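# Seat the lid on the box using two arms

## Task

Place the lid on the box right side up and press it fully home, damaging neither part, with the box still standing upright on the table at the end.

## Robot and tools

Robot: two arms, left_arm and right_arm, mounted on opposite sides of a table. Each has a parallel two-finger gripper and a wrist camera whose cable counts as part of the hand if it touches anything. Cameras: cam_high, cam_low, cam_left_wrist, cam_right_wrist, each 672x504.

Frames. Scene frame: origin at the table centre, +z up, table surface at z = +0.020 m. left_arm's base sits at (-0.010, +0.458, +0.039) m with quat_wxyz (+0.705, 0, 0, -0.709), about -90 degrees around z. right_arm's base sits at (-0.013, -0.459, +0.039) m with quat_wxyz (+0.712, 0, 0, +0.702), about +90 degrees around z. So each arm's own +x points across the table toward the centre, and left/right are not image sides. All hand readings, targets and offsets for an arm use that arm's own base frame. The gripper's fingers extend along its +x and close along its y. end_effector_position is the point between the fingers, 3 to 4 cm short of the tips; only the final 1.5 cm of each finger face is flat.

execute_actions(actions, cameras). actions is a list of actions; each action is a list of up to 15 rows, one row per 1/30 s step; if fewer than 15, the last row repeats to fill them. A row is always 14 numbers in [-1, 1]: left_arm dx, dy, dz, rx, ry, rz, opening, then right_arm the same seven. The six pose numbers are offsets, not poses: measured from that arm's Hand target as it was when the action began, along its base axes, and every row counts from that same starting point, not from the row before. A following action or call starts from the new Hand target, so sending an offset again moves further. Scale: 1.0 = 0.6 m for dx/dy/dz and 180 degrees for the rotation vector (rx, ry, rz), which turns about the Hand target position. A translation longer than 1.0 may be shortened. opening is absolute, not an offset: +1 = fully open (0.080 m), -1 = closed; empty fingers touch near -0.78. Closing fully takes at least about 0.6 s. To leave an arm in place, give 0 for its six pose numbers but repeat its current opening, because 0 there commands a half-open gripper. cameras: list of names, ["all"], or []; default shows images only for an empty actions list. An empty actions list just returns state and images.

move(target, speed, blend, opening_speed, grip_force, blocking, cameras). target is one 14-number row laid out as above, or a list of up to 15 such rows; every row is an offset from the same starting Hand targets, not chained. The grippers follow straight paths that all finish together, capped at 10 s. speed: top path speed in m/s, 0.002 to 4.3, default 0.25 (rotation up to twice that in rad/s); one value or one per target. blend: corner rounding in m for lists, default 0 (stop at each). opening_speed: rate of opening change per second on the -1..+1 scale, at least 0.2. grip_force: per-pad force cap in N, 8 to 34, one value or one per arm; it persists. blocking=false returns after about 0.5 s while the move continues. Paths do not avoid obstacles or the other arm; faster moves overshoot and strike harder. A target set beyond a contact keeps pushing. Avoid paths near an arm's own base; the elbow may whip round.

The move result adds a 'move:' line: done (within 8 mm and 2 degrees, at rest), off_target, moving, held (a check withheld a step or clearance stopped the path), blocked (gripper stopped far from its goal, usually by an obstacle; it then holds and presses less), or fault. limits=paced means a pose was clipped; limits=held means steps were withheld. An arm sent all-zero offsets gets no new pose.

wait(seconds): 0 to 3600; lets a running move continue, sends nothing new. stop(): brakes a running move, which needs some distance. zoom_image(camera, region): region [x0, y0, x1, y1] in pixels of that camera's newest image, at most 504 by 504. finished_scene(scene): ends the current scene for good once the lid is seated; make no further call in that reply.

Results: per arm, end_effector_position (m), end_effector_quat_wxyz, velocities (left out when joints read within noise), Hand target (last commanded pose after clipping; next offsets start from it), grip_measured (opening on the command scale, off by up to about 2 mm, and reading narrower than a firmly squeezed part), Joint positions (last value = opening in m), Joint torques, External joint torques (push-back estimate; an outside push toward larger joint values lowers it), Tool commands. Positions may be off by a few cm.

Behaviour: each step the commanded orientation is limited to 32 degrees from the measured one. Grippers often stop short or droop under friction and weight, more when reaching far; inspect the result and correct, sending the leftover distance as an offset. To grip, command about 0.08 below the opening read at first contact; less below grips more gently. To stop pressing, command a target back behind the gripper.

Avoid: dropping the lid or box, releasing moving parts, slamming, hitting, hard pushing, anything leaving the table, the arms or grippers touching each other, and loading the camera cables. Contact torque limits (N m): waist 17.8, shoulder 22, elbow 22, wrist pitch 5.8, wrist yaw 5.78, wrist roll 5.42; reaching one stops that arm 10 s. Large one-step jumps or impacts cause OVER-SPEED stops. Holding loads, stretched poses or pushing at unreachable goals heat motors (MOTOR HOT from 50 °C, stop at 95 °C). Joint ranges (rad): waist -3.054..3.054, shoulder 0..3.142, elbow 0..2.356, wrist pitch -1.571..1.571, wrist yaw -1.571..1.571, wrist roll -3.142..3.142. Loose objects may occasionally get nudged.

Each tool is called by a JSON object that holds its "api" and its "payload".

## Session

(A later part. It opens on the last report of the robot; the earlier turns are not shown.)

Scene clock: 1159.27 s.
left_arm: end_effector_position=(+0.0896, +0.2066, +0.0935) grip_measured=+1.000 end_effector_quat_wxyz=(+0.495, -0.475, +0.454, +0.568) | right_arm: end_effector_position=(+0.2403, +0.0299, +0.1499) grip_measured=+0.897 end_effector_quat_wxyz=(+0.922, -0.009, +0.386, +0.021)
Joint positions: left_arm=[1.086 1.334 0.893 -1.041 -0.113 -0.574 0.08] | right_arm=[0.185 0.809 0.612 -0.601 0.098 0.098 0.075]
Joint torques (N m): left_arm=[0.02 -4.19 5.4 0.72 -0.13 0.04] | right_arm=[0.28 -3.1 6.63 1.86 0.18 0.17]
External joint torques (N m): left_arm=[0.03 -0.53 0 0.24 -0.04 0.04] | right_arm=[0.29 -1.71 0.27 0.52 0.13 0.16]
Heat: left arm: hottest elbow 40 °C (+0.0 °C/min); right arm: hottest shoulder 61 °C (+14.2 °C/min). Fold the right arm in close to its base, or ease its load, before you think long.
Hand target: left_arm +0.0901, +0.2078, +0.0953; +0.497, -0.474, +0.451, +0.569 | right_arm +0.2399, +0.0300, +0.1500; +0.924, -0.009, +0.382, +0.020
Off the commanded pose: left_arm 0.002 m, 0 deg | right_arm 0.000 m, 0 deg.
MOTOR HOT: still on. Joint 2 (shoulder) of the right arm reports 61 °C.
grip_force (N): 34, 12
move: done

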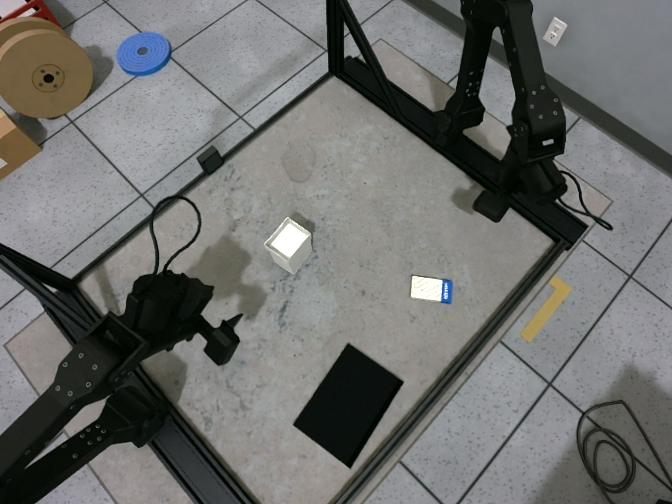

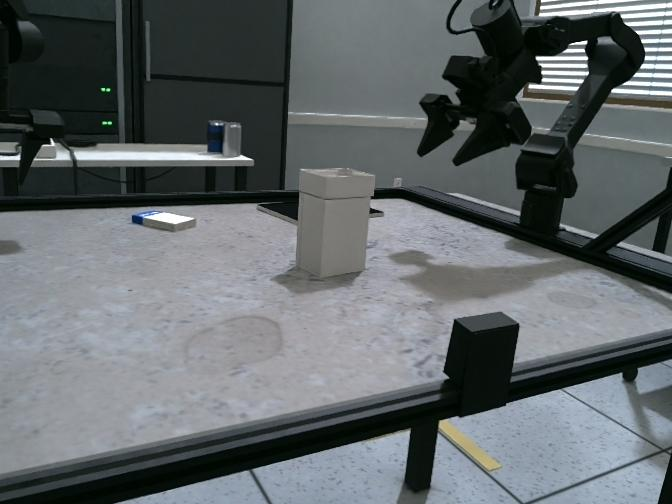

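{"api": "move", "payload": {"target": [[0.1,-0.0963,0.2078,0,0,0,1,0,0,0,0,0,0,0.9],[0.3998,-0.413,0.2578,0.3762,-0.3278,-0.417,1,0,0,0,0,0,0,0.9]], "speed": 0.3, "blend": [0.03,0], "cameras": ["all"]}}

Scene clock: 1294.23 s.
left_arm: end_effector_position=(+0.3300, -0.0404, +0.2532) grip_measured=+1.000 end_effector_quat_wxyz=(+0.999, -0.004, -0.002, +0.045) | right_arm: end_effector_position=(+0.2403, +0.0299, +0.1500) grip_measured=+0.897 end_effector_quat_wxyz=(+0.922, -0.009, +0.386, +0.021)
Joint positions: left_arm=[-0.291 1.009 0.469 0.545 -0.382 -0.006 0.08] | right_arm=[0.185 0.809 0.612 -0.601 0.098 0.098 0.075]
Joint torques (N m): left_arm=[0.24 -2.51 5.13 2.13 0.21 0.14] | right_arm=[0.32 -2.99 6.71 1.86 0.2 0.2]
External joint torques (N m): left_arm=[0.23 0.07 -1.24 0.58 0.21 0.14] | right_arm=[0.33 -1.6 0.36 0.54 0.15 0.2]
Heat: left arm: hottest elbow 41 °C (+0.0 °C/min); right arm: hottest elbow 40 °C (+0.0 °C/min).
Hand target: left_arm +0.3300, -0.0400, +0.2499; +0.999, +0.000, +0.001, +0.044 | right_arm +0.2399, +0.0300, +0.1500; +0.924, -0.008, +0.382, +0.020
Off the commanded pose: left_arm 0.003 m, 1 deg | right_arm 0.000 m, 0 deg.
MOTOR HOT: cleared for the motors of the right arm.
grip_force (N): 34, 12
move: done

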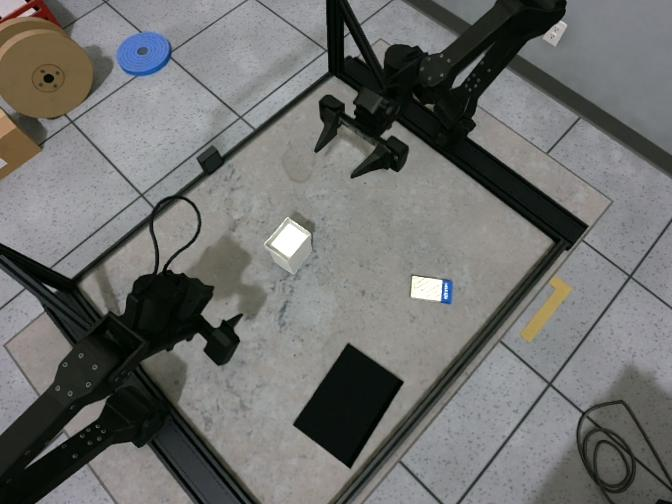

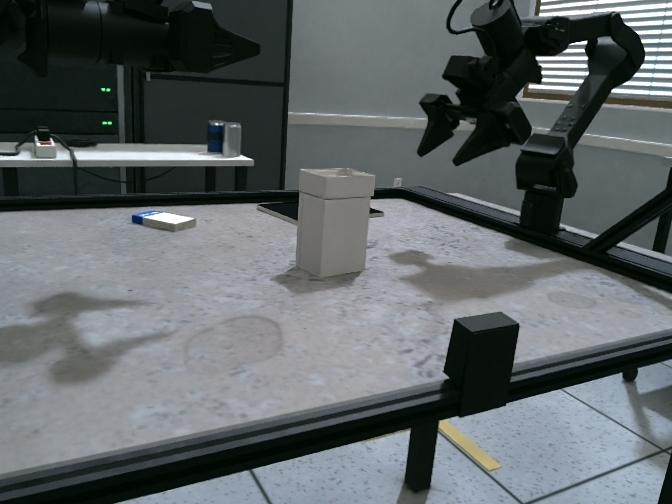

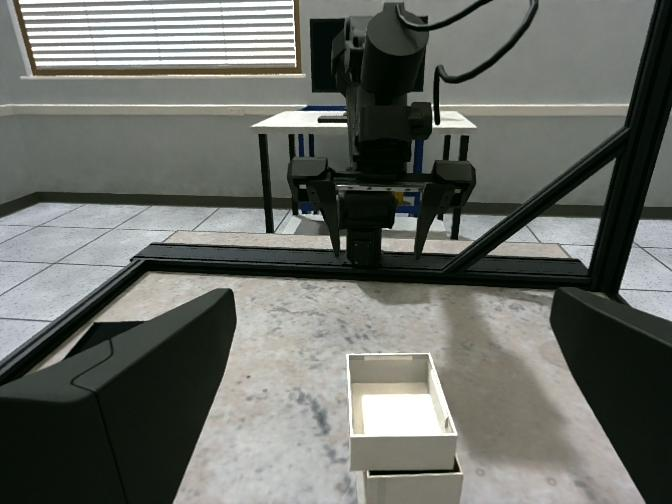

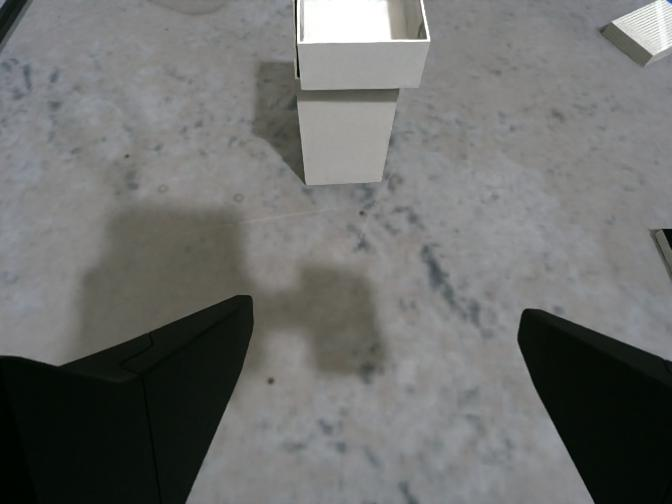

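{"api": "move", "payload": {"target": [[0,0,0,0.498,0.0436,0,1,0,0,0,0,0,0,0.9]], "speed": 0.5, "cameras": ["cam_high","cam_low"]}}

{"api": "move", "payload": {"target": [[0,0,0,0.498,0.0436,0,1,0,0,0,0,0,0,0.9]], "speed": 0.5, "cameras": ["all"]}}

Scene clock: 1307.67 s.
left_arm: end_effector_position=(+0.3301, -0.0405, +0.2532) grip_measured=+1.000 end_effector_quat_wxyz=(+0.709, +0.704, +0.030, +0.034) | right_arm: end_effector_position=(+0.2403, +0.0299, +0.1500) grip_measured=+0.897 end_effector_quat_wxyz=(+0.922, -0.009, +0.386, +0.021)
Joint positions: left_arm=[-0.291 1.01 0.467 0.55 -0.381 1.566 0.08] | right_arm=[0.185 0.809 0.612 -0.601 0.098 0.098 0.075]
Joint torques (N m): left_arm=[0.15 -2.56 5.18 2.18 0.23 0.12] | right_arm=[0.47 -3.04 6.67 1.86 0.19 0.16]
External joint torques (N m): left_arm=[0.16 0.03 -1.18 0.62 0.22 0.17] | right_arm=[0.45 -1.66 0.35 0.54 0.14 0.16]
Heat: left arm: hottest elbow 41 °C (+0.0 °C/min); right arm: hottest elbow 40 °C (+0.0 °C/min).
Hand target: left_arm +0.3300, -0.0401, +0.2499; +0.706, +0.706, +0.031, +0.031 | right_arm +0.2399, +0.0300, +0.1500; +0.924, -0.008, +0.382, +0.020
Off the commanded pose: left_arm 0.003 m, 1 deg | right_arm 0.000 m, 0 deg.
grip_force (N): 34, 12
move: done

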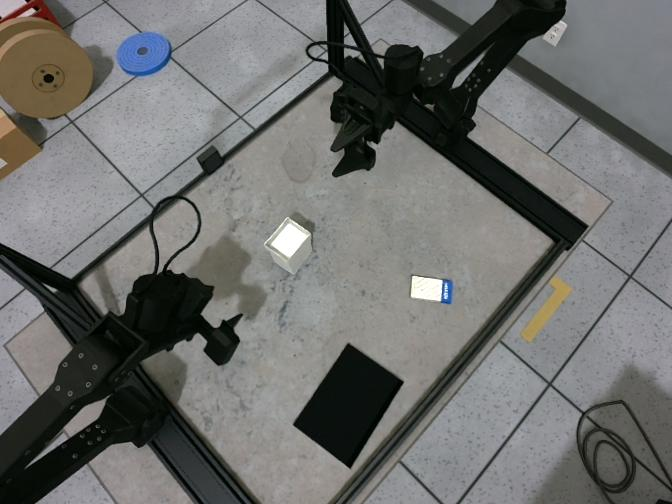

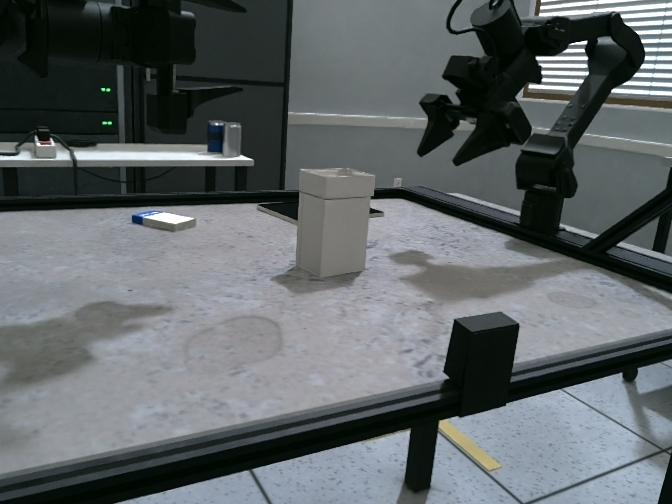

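Scene clock: 1309.90 s.
left_arm: end_effector_position=(+0.3301, -0.0404, +0.2530) grip_measured=+1.000 end_effector_quat_wxyz=(+0.004, +0.999, +0.045, +0.003) | right_arm: end_effector_position=(+0.2403, +0.0299, +0.1500) grip_measured=+0.897 end_effector_quat_wxyz=(+0.922, -0.009, +0.386, +0.021)
Joint positions: left_arm=[-0.29 1.01 0.467 0.549 -0.379 3.136 0.08] | right_arm=[0.185 0.809 0.612 -0.601 0.098 0.098 0.075]
Joint torques (N m): left_arm=[0.27 -2.54 5.09 2.14 0.25 0.17] | right_arm=[0.24 -3.2 6.63 1.83 0.19 0.16]
External joint torques (N m): left_arm=[0.27 0.06 -1.26 0.58 0.24 0.18] | right_arm=[0.25 -1.82 0.29 0.5 0.14 0.15]
Heat: left arm: hottest elbow 41 °C (+0.0 °C/min); right arm: hottest elbow 40 °C (+0.0 °C/min).
Hand target: left_arm +0.3300, -0.0401, +0.2500; +0.000, +0.999, +0.043, +0.000 | right_arm +0.2399, +0.0300, +0.1500; +0.924, -0.008, +0.382, +0.020
Off the commanded pose: left_arm 0.003 m, 1 deg | right_arm 0.000 m, 0 deg.
grip_force (N): 34, 12
move: done

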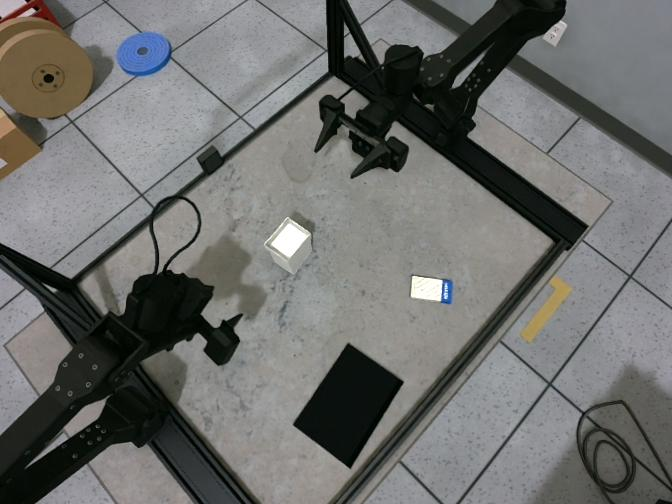

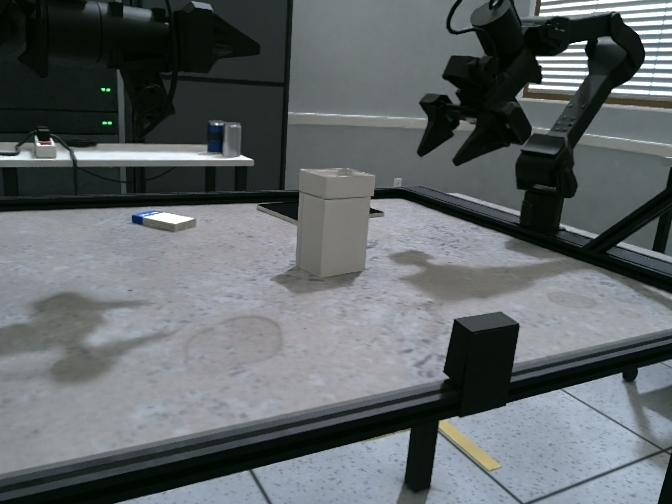

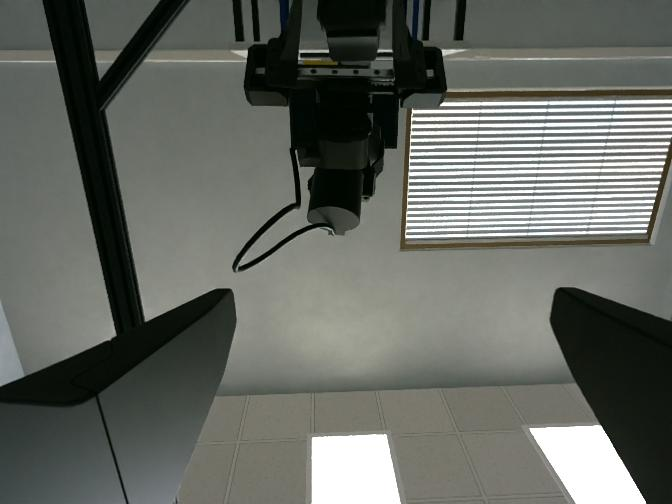

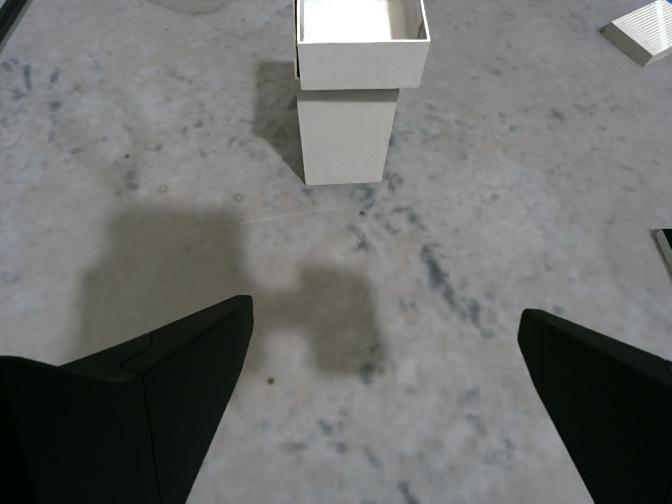

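{"api": "zoom_image", "payload": {"camera": "cam_low", "region": [0, 0, 300, 225]}}

{"api": "zoom_image", "payload": {"camera": "cam_high", "region": [280, 0, 580, 225]}}

Scaled by 1.680 from the camera's image (finer frame: 960x720).

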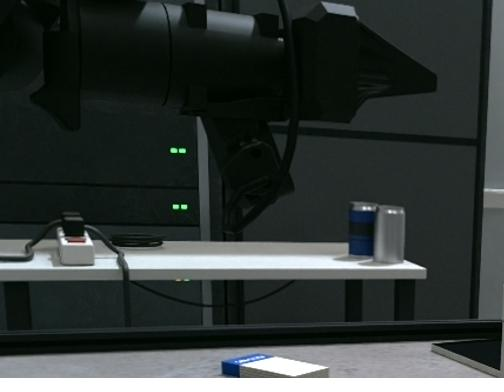

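Scaled by 1.680 from the camera's image (finer frame: 960x720).

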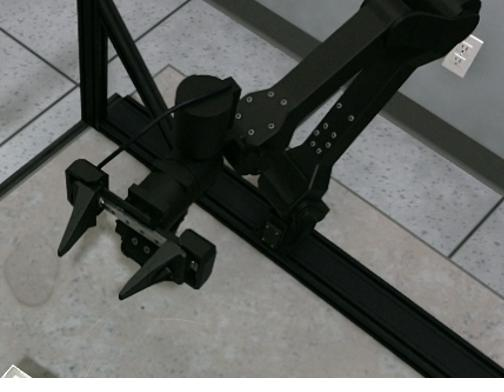

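{"api": "move", "payload": {"target": [-0.0667,0.125,0,-0.498,-0.0436,0,1,0,0,0,0,0,0,0.9], "speed": 0.5}}

{"api": "move", "payload": {"target": [-0.0667,0.125,0,-0.498,-0.0436,0,1,0,0,0,0,0,0,0.9], "speed": 0.5, "cameras": ["cam_high","cam_left_wrist"]}}

Scene clock: 1435.03 s.
left_arm: end_effector_position=(+0.2912, +0.0351, +0.2516) grip_measured=+1.000 end_effector_quat_wxyz=(+0.705, +0.708, +0.032, +0.033) | right_arm: end_effector_position=(+0.2403, +0.0299, +0.1500) grip_measured=+0.897 end_effector_quat_wxyz=(+0.922, -0.009, +0.386, +0.021)
Joint positions: left_arm=[0.15 0.739 0.38 0.36 0.059 1.575 0.08] | right_arm=[0.185 0.809 0.612 -0.601 0.098 0.098 0.075]
Joint torques (N m): left_arm=[0.28 -2.29 5.32 1.97 0.27 -0.15] | right_arm=[0.24 -3.08 6.61 1.85 0.2 0.17]
External joint torques (N m): left_arm=[0.29 -1.01 -1.23 0.39 0.26 -0.1] | right_arm=[0.26 -1.7 0.29 0.54 0.14 0.17]
Heat: left arm: hottest elbow 40 °C (-1.0 °C/min); right arm: hottest elbow 41 °C (+1.0 °C/min).
Hand target: left_arm +0.2900, +0.0350, +0.2499; +0.707, +0.706, +0.031, +0.032 | right_arm +0.2399, +0.0300, +0.1500; +0.924, -0.008, +0.382, +0.020
Off the commanded pose: left_arm 0.002 m, 0 deg | right_arm 0.000 m, 0 deg.
grip_force (N): 34, 12
move: done

Scene clock: 1437.30 s.
left_arm: end_effector_position=(+0.2501, +0.1098, +0.2504) grip_measured=+1.000 end_effector_quat_wxyz=(+0.999, +0.002, +0.001, +0.045) | right_arm: end_effector_position=(+0.2403, +0.0299, +0.1500) grip_measured=+0.897 end_effector_quat_wxyz=(+0.922, -0.009, +0.386, +0.021)
Joint positions: left_arm=[0.765 0.713 0.372 0.339 0.674 0.005 0.08] | right_arm=[0.185 0.809 0.612 -0.601 0.098 0.098 0.075]
Joint torques (N m): left_arm=[0.29 -1.06 5.84 2.05 0.26 -0.11] | right_arm=[0.4 -2.98 6.48 1.85 0.18 0.14]
External joint torques (N m): left_arm=[0.3 -0.06 -0.53 0.62 0.26 -0.11] | right_arm=[0.42 -1.59 0.14 0.53 0.12 0.14]
Heat: left arm: hottest elbow 40 °C (-1.0 °C/min); right arm: hottest elbow 41 °C (+1.0 °C/min).
Hand target: left_arm +0.2499, +0.1100, +0.2500; +0.999, +0.000, +0.000, +0.044 | right_arm +0.2399, +0.0300, +0.1500; +0.924, -0.008, +0.382, +0.020
Off the commanded pose: left_arm 0.000 m, 0 deg | right_arm 0.000 m, 0 deg.
grip_force (N): 34, 12
move: done

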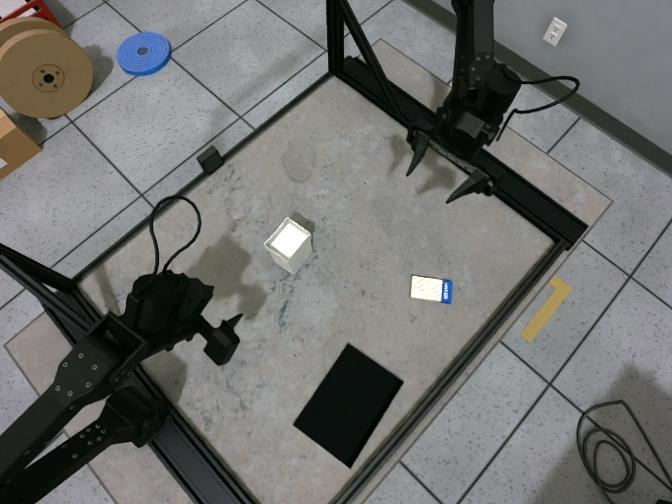

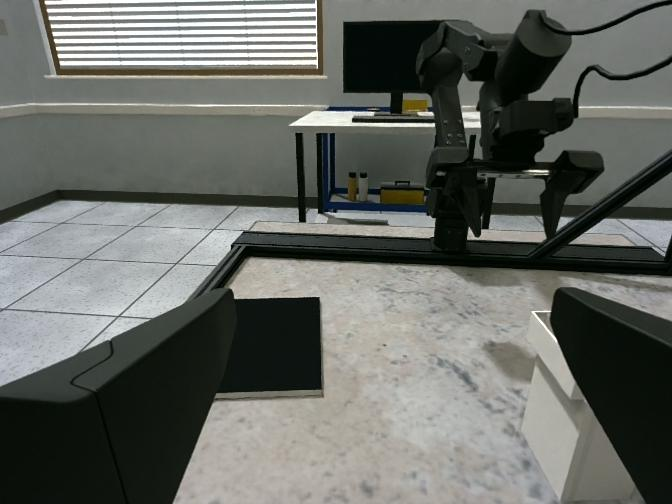

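{"api": "move", "payload": {"target": [[0,0,0,0,0,0,1,0.2,0.0167,0.0833,-0.0172,0.2495,0.0163,1],[0,0,0,0,0,0,1,0.3343,0.0292,0.025,-0.0172,0.2495,0.0163,1]], "speed": 0.25, "blend": [0.03,0], "cameras": ["cam_right_wrist","cam_low"]}}

Scene clock: 1461.03 s.
left_arm: end_effector_position=(+0.2501, +0.1099, +0.2503) grip_measured=+1.000 end_effector_quat_wxyz=(+0.999, +0.002, +0.001, +0.045) | right_arm: end_effector_position=(+0.4384, +0.0479, +0.1629) grip_measured=+0.997 end_effector_quat_wxyz=(+0.727, -0.034, +0.685, +0.034)
Joint positions: left_arm=[0.765 0.713 0.372 0.339 0.674 0.005 0.08] | right_arm=[0.11 2.253 2.304 -1.563 0.004 0.014 0.08]
Joint torques (N m): left_arm=[0.22 -1.17 5.89 2.04 0.26 -0.13] | right_arm=[-0.3 -11.44 7.45 0.31 -0.18 -0.14]
External joint torques (N m): left_arm=[0.21 -0.09 -0.56 0.58 0.26 -0.13] | right_arm=[-0.24 -1.76 2.25 -0.11 -0.18 -0.14]
Heat: left arm: hottest elbow 42 °C (+2.0 °C/min); right arm: hottest elbow 41 °C (+1.0 °C/min).
Hand target: left_arm +0.2500, +0.1100, +0.2499; +0.999, +0.000, +0.001, +0.044 | right_arm +0.4405, +0.0474, +0.1650; +0.706, -0.034, +0.706, +0.035
Off the commanded pose: left_arm 0.000 m, 0 deg | right_arm 0.003 m, 3 deg.
joint sent to its limit (right arm) — joint 4 (wrist pitch), lower limit. The joint targets are off in orientation, not in position.
grip_force (N): 34, 12
move: off_target (right_arm)
Images, in order (width x height): cam_low 672x504, cam_right_wrist 672x504.

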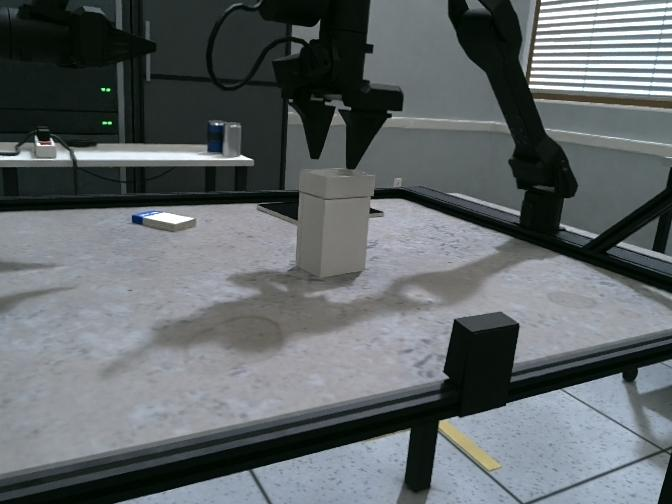

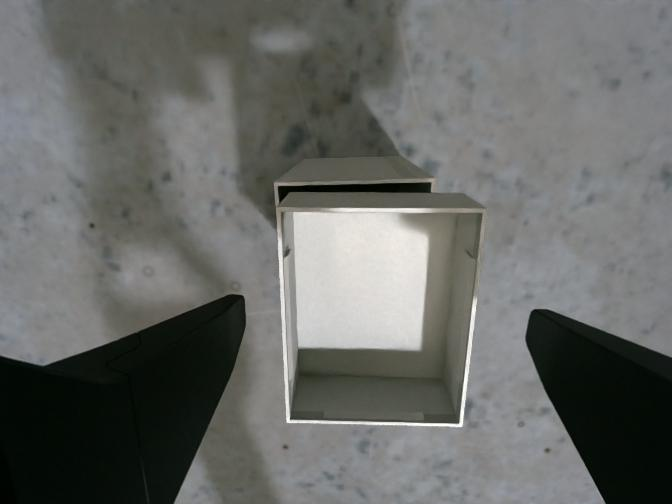

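{"api": "move", "payload": {"target": [[0,0,0,0,0,0,1,0,0,-0.0697,0,0,0,1],[0,0,0,0,0,0,1,0,0,-0.0697,0,0,0,0.4]], "speed": 0.12, "opening_speed": 1.0, "cameras": ["cam_right_wrist","cam_low"]}}

Scene clock: 1475.00 s.
left_arm: end_effector_position=(+0.2501, +0.1099, +0.2503) grip_measured=+1.000 end_effector_quat_wxyz=(+0.999, +0.002, +0.001, +0.045) | right_arm: end_effector_position=(+0.4403, +0.0482, +0.1247) grip_measured=+0.550 end_effector_quat_wxyz=(+0.707, -0.035, +0.705, +0.033)
Joint positions: left_arm=[0.765 0.713 0.372 0.339 0.674 0.005 0.08] | right_arm=[0.11 2.288 2.208 -1.489 0.004 0.014 0.06]
Joint torques (N m): left_arm=[0.26 -1.03 5.95 2.05 0.26 -0.1] | right_arm=[-0.26 -12.12 5.66 0.62 -0.15 -0.11]
External joint torques (N m): left_arm=[0.27 -0.02 -0.43 0.62 0.26 -0.1] | right_arm=[-0.16 -2.1 0.37 0.3 -0.16 -0.11]
Heat: left arm: hottest elbow 42 °C (+2.0 °C/min); right arm: hottest shoulder 43 °C (+7.0 °C/min). Heating fast: the right arm's shoulder motor: a push or a pull is the cause, and it goes on while you think. Ease it with your next call, before anything else.
Hand target: left_arm +0.2500, +0.1100, +0.2499; +0.999, +0.000, +0.001, +0.044 | right_arm +0.4405, +0.0475, +0.1232; +0.706, -0.034, +0.706, +0.035
Off the commanded pose: left_arm 0.000 m, 0 deg | right_arm 0.002 m, 0 deg.
grip_force (N): 34, 12
move: done
Images, in order (width x height): cam_low 672x504, cam_right_wrist 672x504.

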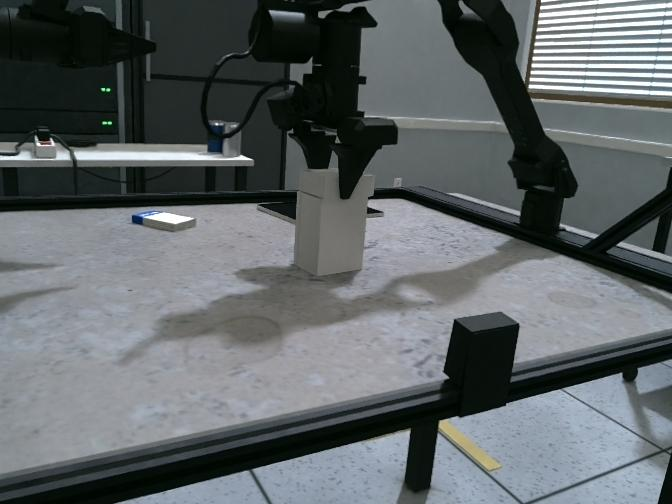

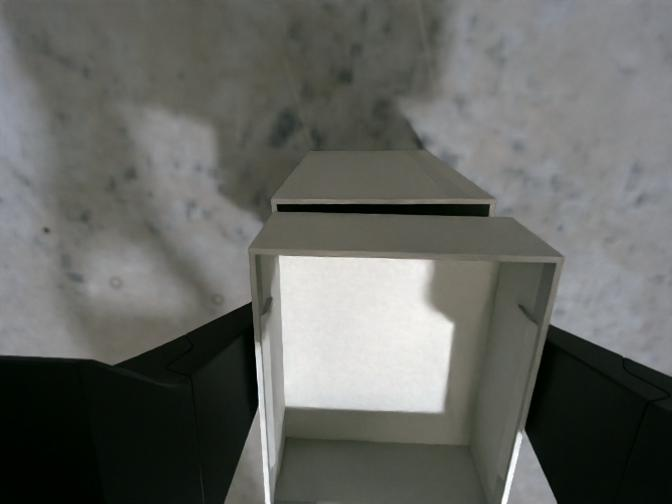

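{"api": "move", "payload": {"target": [[0,0,0,0,0,0,1,0,0,0.1,0,0,0,0.4],[0,0,0,0,0,0,1,-0.0675,-0.1747,0.1613,0.0279,-0.4994,-0.0209,0.4]], "speed": 0.35, "blend": [0.02,0], "cameras": ["all"]}}

Scene clock: 1497.23 s.
left_arm: end_effector_position=(+0.2501, +0.1099, +0.2503) grip_measured=+1.000 end_effector_quat_wxyz=(+0.999, +0.002, +0.001, +0.045) | right_arm: end_effector_position=(+0.4005, -0.0569, +0.2224) grip_measured=+0.550 end_effector_quat_wxyz=(+1.000, -0.002, -0.002, +0.007)
Joint positions: left_arm=[0.765 0.713 0.372 0.339 0.674 0.005 0.08] | right_arm=[-0.231 1.424 0.581 0.846 -0.244 -0.004 0.06]
Joint torques (N m): left_arm=[0.33 -1 5.86 2.03 0.23 -0.11] | right_arm=[-0.35 -5.54 6.16 2.17 -0.14 0.16]
External joint torques (N m): left_arm=[0.33 0.06 -0.54 0.59 0.23 -0.11] | right_arm=[-0.36 -0.93 0.45 0.64 -0.15 0.15]
Heat: left arm: hottest elbow 43 °C (+2.0 °C/min); right arm: hottest shoulder 49 °C (+14.2 °C/min).
Hand target: left_arm +0.2500, +0.1100, +0.2499; +0.999, +0.000, +0.001, +0.044 | right_arm +0.4000, -0.0574, +0.2201; +1.000, +0.000, +0.000, +0.007
Off the commanded pose: left_arm 0.000 m, 0 deg | right_arm 0.003 m, 0 deg.
grip_force (N): 34, 12
move: done

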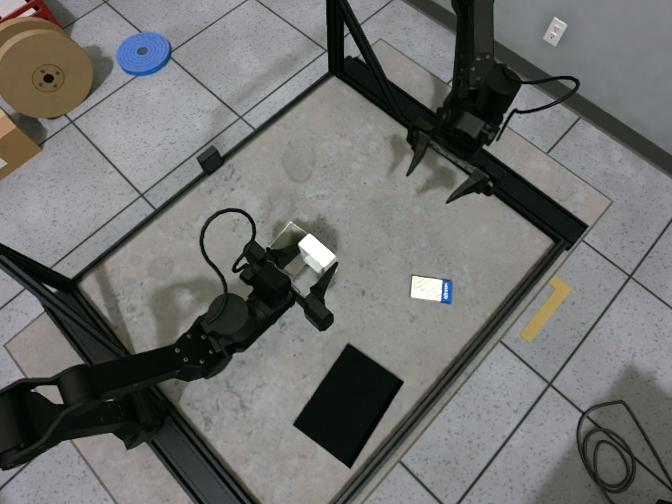

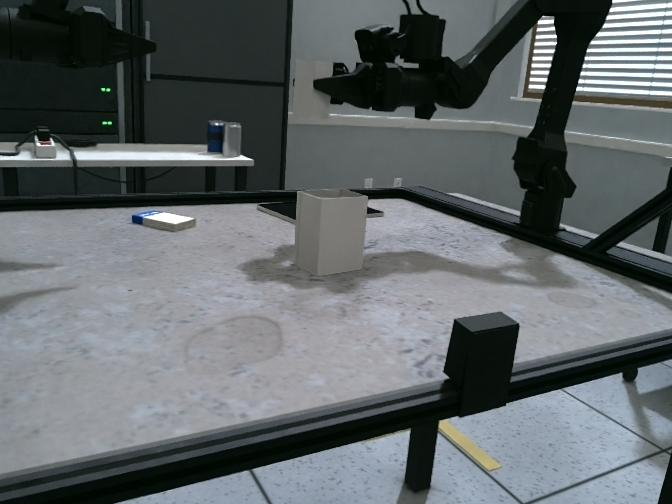

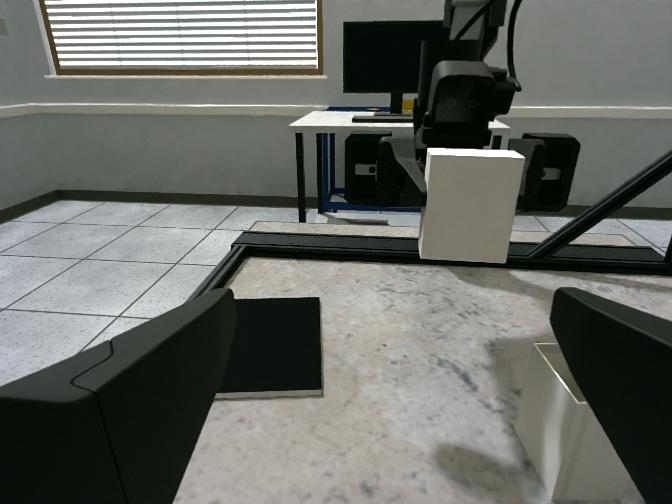

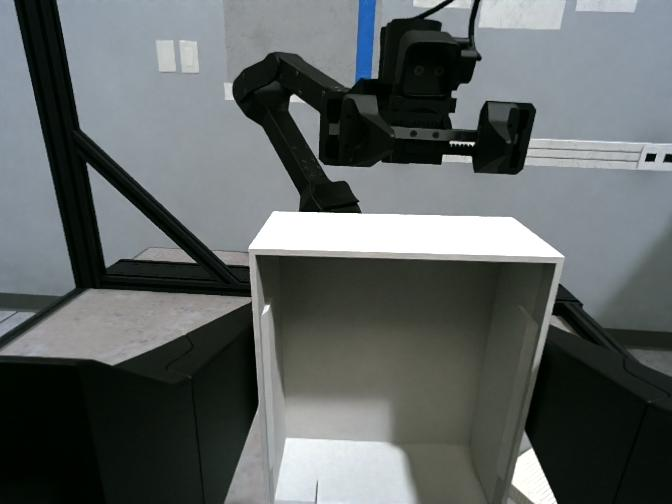

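{"api": "move", "payload": {"target": [0.2033,-0.1,-0.0832,0,0,-0.0194,1,0,0,0,0,0,0,0.4], "speed": 0.2, "cameras": ["all"]}}

Scene clock: 1585.73 s.
left_arm: end_effector_position=(+0.3686, +0.0497, +0.1931) grip_measured=+1.000 end_effector_quat_wxyz=(+1.000, +0.000, +0.010, +0.012) | right_arm: end_effector_position=(+0.4005, -0.0569, +0.2225) grip_measured=+0.550 end_effector_quat_wxyz=(+1.000, -0.002, -0.002, +0.007)
Joint positions: left_arm=[0.207 1.356 0.408 0.928 0.183 0.004 0.08] | right_arm=[-0.231 1.424 0.581 0.846 -0.244 -0.004 0.06]
Joint torques (N m): left_arm=[-0.18 -3.74 6.96 2.23 -0.2 -0.1] | right_arm=[-0.27 -5.47 6 2.16 -0.13 0.17]
External joint torques (N m): left_arm=[-0.18 0.16 1.56 0.66 -0.2 -0.1] | right_arm=[-0.26 -0.8 0.26 0.61 -0.13 0.16]
Heat: left arm: hottest wrist pitch 44 °C (+1.0 °C/min); right arm: hottest wrist pitch 49 °C (+5.0 °C/min).
Hand target: left_arm +0.3719, +0.0500, +0.2000; +1.000, +0.000, +0.001, +0.014 | right_arm +0.4000, -0.0574, +0.2201; +1.000, +0.000, +0.000, +0.007
Off the commanded pose: left_arm 0.008 m, 1 deg | right_arm 0.003 m, 0 deg.
grip_force (N): 34, 12
move: done

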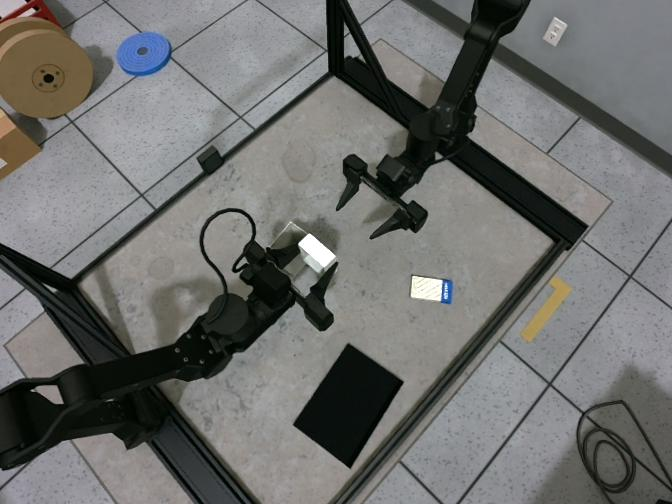

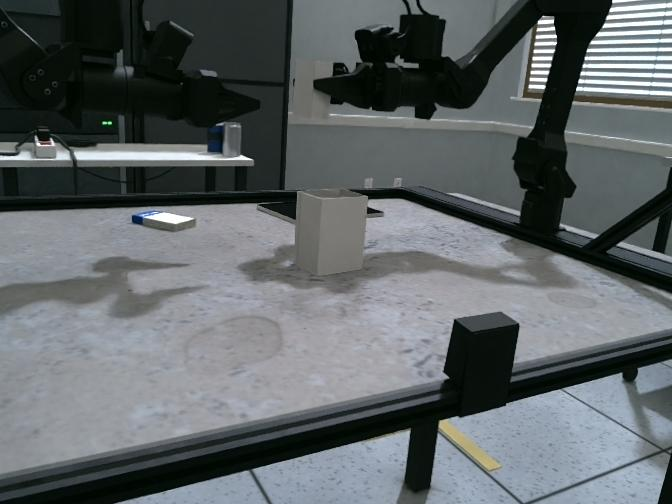

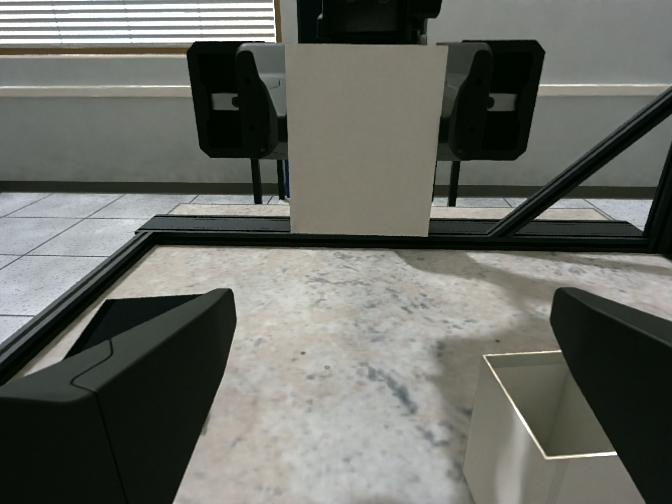

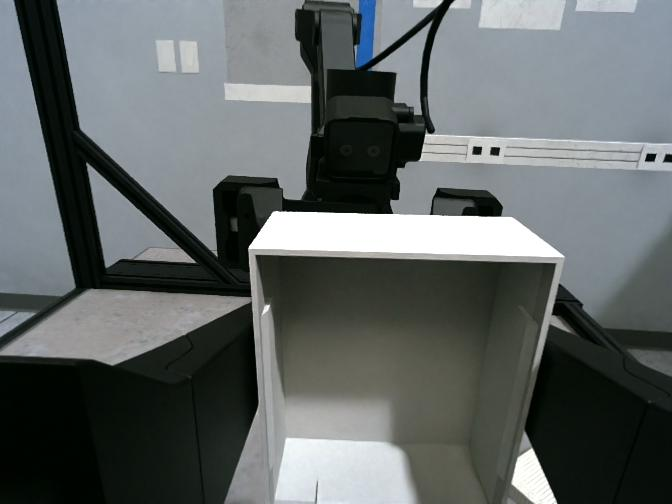

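{"api": "move", "payload": {"target": [0.1,0.0083,0.005,0,-0.006,0,1,0,0,0,0,0,0,0.4], "speed": 0.1, "cameras": ["all"]}}

Scene clock: 1643.30 s.
left_arm: end_effector_position=(+0.4286, +0.0550, +0.1968) grip_measured=+1.000 end_effector_quat_wxyz=(+1.000, +0.000, +0.000, +0.012) | right_arm: end_effector_position=(+0.4005, -0.0569, +0.2225) grip_measured=+0.550 end_effector_quat_wxyz=(+1.000, -0.002, -0.002, +0.007)
Joint positions: left_arm=[0.182 1.606 0.623 0.983 0.157 0.001 0.08] | right_arm=[-0.231 1.424 0.581 0.846 -0.244 -0.004 0.06]
Joint torques (N m): left_arm=[-0.22 -5.41 6.71 2.18 -0.22 -0.09] | right_arm=[-0.4 -5.52 6.1 2.18 -0.16 0.15]
External joint torques (N m): left_arm=[-0.19 0.22 1.35 0.58 -0.23 -0.09] | right_arm=[-0.39 -0.87 0.38 0.64 -0.16 0.15]
Heat: left arm: hottest elbow 45 °C (+2.0 °C/min); right arm: hottest wrist pitch 50 °C (+1.0 °C/min). Fold the right arm in close to its base, or ease its load, before you think long.
Hand target: left_arm +0.4320, +0.0550, +0.2030; +1.000, +0.000, -0.009, +0.014 | right_arm +0.4000, -0.0574, +0.2201; +1.000, +0.000, +0.000, +0.007
Off the commanded pose: left_arm 0.007 m, 1 deg | right_arm 0.003 m, 0 deg.
MOTOR HOT: joint 4 (wrist pitch) of the right arm reports 50 °C; the controller stops that arm at 95 °C. To cool a motor, set the load down, stop pushing, or move to a pose that needs little force.
grip_force (N): 34, 12
move: done

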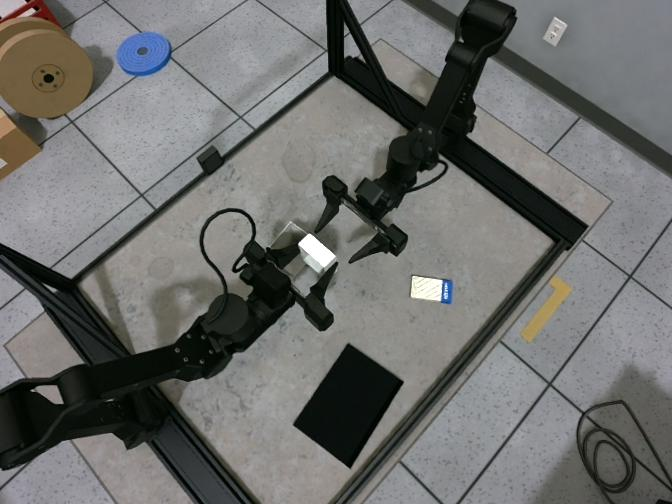

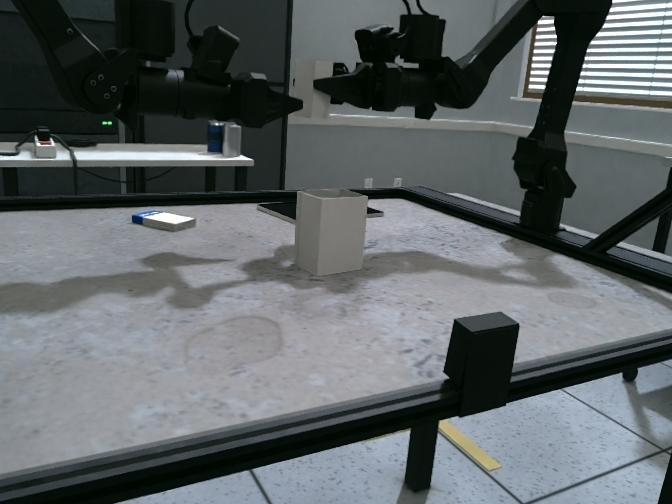

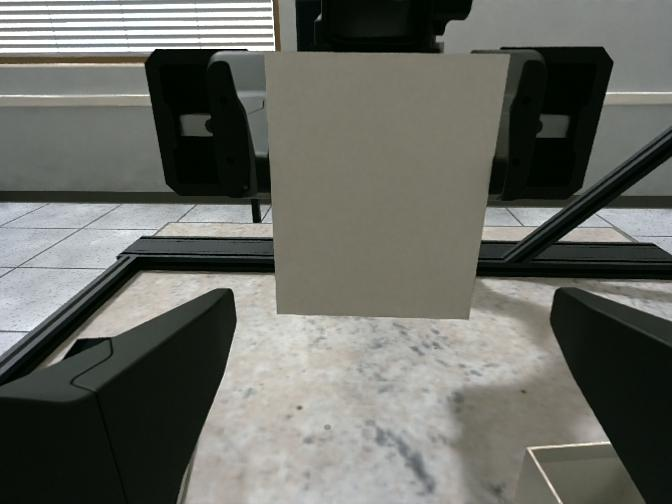

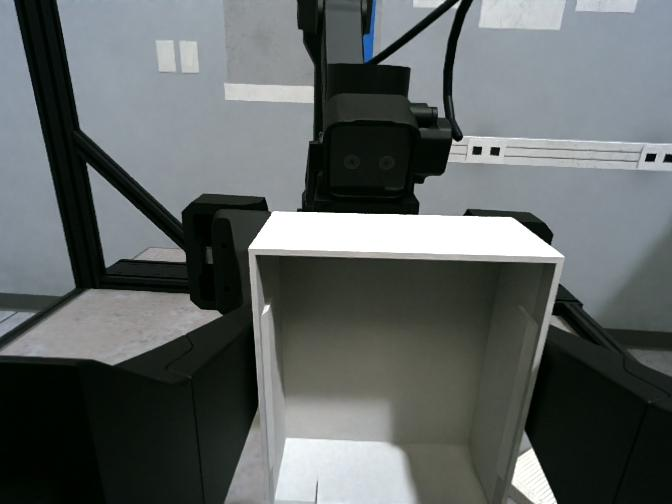

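{"api": "move", "payload": {"target": [0.0717,0.0017,0.001,0,0,0,1,0,0,0,0,0,0,0.4], "speed": 0.06, "cameras": ["all"]}}

Scene clock: 1655.70 s.
left_arm: end_effector_position=(+0.4716, +0.0561, +0.1982) grip_measured=+1.000 end_effector_quat_wxyz=(+1.000, +0.001, -0.002, +0.012) | right_arm: end_effector_position=(+0.4005, -0.0569, +0.2225) grip_measured=+0.550 end_effector_quat_wxyz=(+1.000, -0.002, -0.002, +0.007)
Joint positions: left_arm=[0.162 1.752 0.795 0.961 0.137 0.001 0.08] | right_arm=[-0.231 1.424 0.581 0.846 -0.244 -0.004 0.06]
Joint torques (N m): left_arm=[-0.28 -6.24 6.74 1.98 -0.22 -0.1] | right_arm=[-0.39 -5.66 6.06 2.19 -0.16 0.18]
External joint torques (N m): left_arm=[-0.25 0.44 1.38 0.41 -0.23 -0.1] | right_arm=[-0.38 -1.03 0.38 0.66 -0.16 0.18]
Heat: left arm: hottest elbow 44 °C (+0.0 °C/min); right arm: hottest wrist pitch 50 °C (+1.0 °C/min). Fold the right arm in close to its base, or ease its load, before you think long.
Hand target: left_arm +0.4750, +0.0560, +0.2037; +1.000, +0.000, -0.009, +0.014 | right_arm +0.4000, -0.0574, +0.2201; +1.000, +0.000, +0.000, +0.007
Off the commanded pose: left_arm 0.006 m, 1 deg | right_arm 0.003 m, 0 deg.
MOTOR HOT: still on. Joint 4 (wrist pitch) of the right arm reports 50 °C.
grip_force (N): 34, 12
move: done

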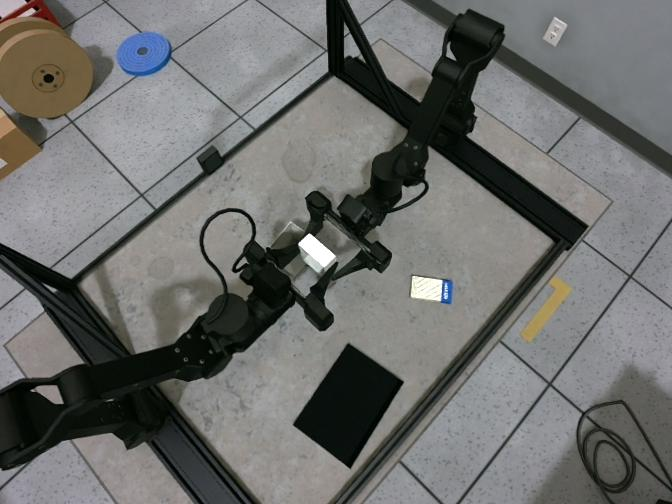

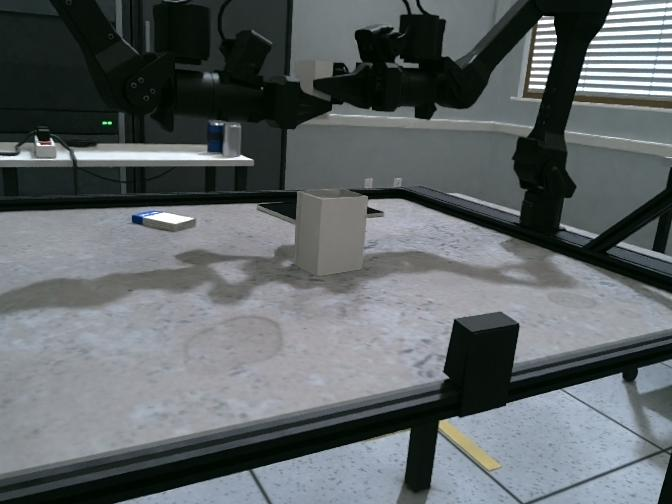

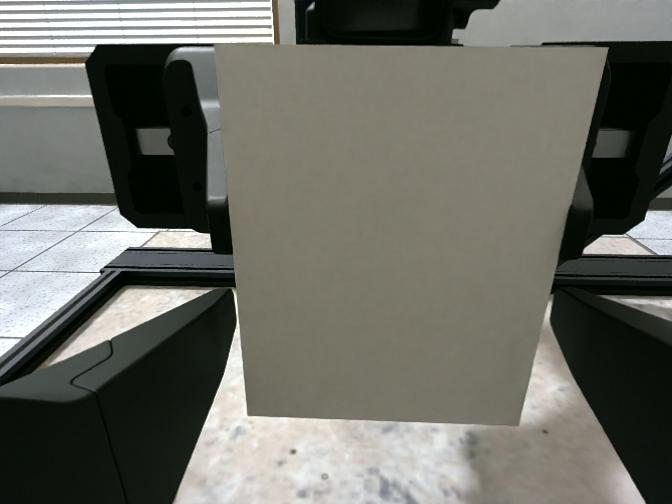

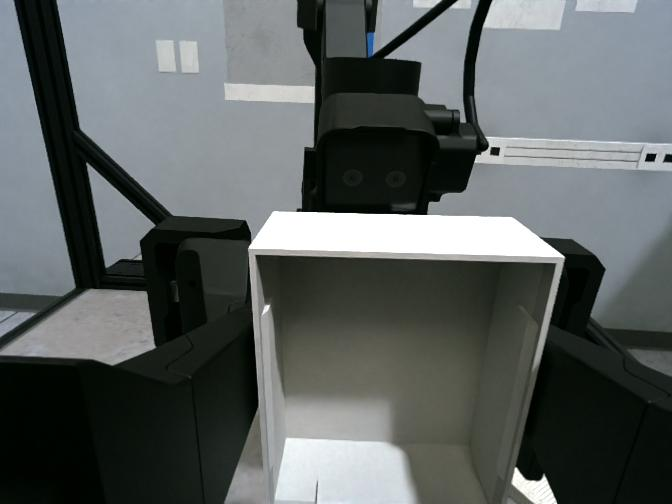

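{"api": "zoom_image", "payload": {"camera": "cam_low", "region": [220, 30, 420, 180]}}

Scaled by 2.520 from the camera's image (finer frame: 960x720).

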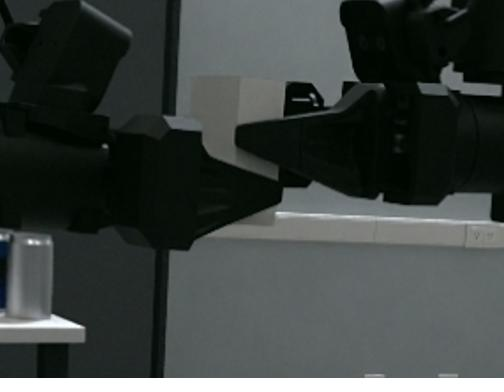

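{"api": "move", "payload": {"target": [0,0,0,0,0,0,0.4,0,0,0,0,0,0,0.4], "grip_force": [12,12], "opening_speed": 0.6, "cameras": ["cam_left_wrist","cam_right_wrist"]}}

Scene clock: 1680.30 s.
left_arm: end_effector_position=(+0.4717, +0.0564, +0.1981) grip_measured=+0.555 end_effector_quat_wxyz=(+1.000, +0.001, -0.002, +0.013) | right_arm: end_effector_position=(+0.4004, -0.0564, +0.2223) grip_measured=+0.550 end_effector_quat_wxyz=(+1.000, -0.002, -0.002, +0.008)
Joint positions: left_arm=[0.162 1.752 0.795 0.96 0.135 0.001 0.06] | right_arm=[-0.231 1.424 0.581 0.846 -0.247 -0.003 0.06]
Joint torques (N m): left_arm=[-0.28 -6.37 6.76 1.98 -0.16 -0.11] | right_arm=[-0.34 -5.57 5.97 2.17 -0.05 0.16]
External joint torques (N m): left_arm=[-0.29 0.33 1.36 0.4 -0.16 -0.12] | right_arm=[-0.34 -0.86 0.21 0.61 -0.05 0.15]
Heat: left arm: hottest elbow 45 °C (+0.0 °C/min); right arm: hottest wrist pitch 50 °C (+1.0 °C/min). Fold the right arm in close to its base, or ease its load, before you think long.
Hand target: left_arm +0.4750, +0.0559, +0.2037; +1.000, +0.000, -0.009, +0.014 | right_arm +0.4000, -0.0574, +0.2201; +1.000, +0.000, +0.000, +0.007
Off the commanded pose: left_arm 0.006 m, 1 deg | right_arm 0.002 m, 0 deg.
MOTOR HOT: still on. Joint 4 (wrist pitch) of the right arm reports 50 °C.
grip_force (N): 12, 12
move: done

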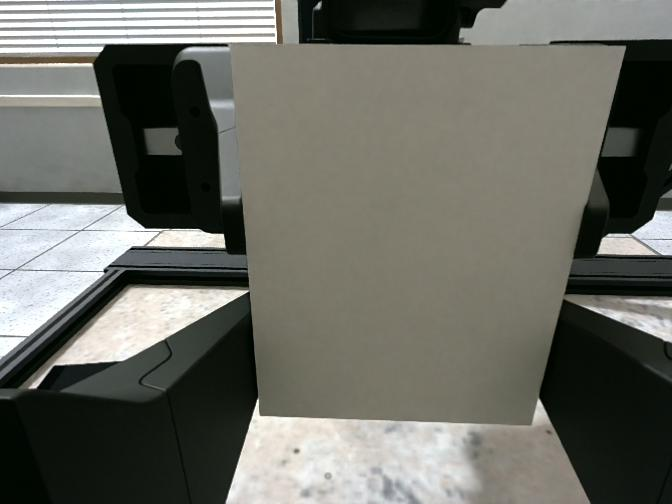

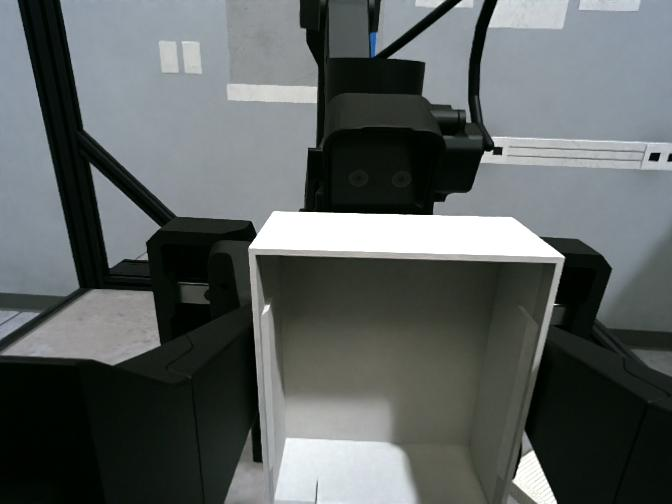

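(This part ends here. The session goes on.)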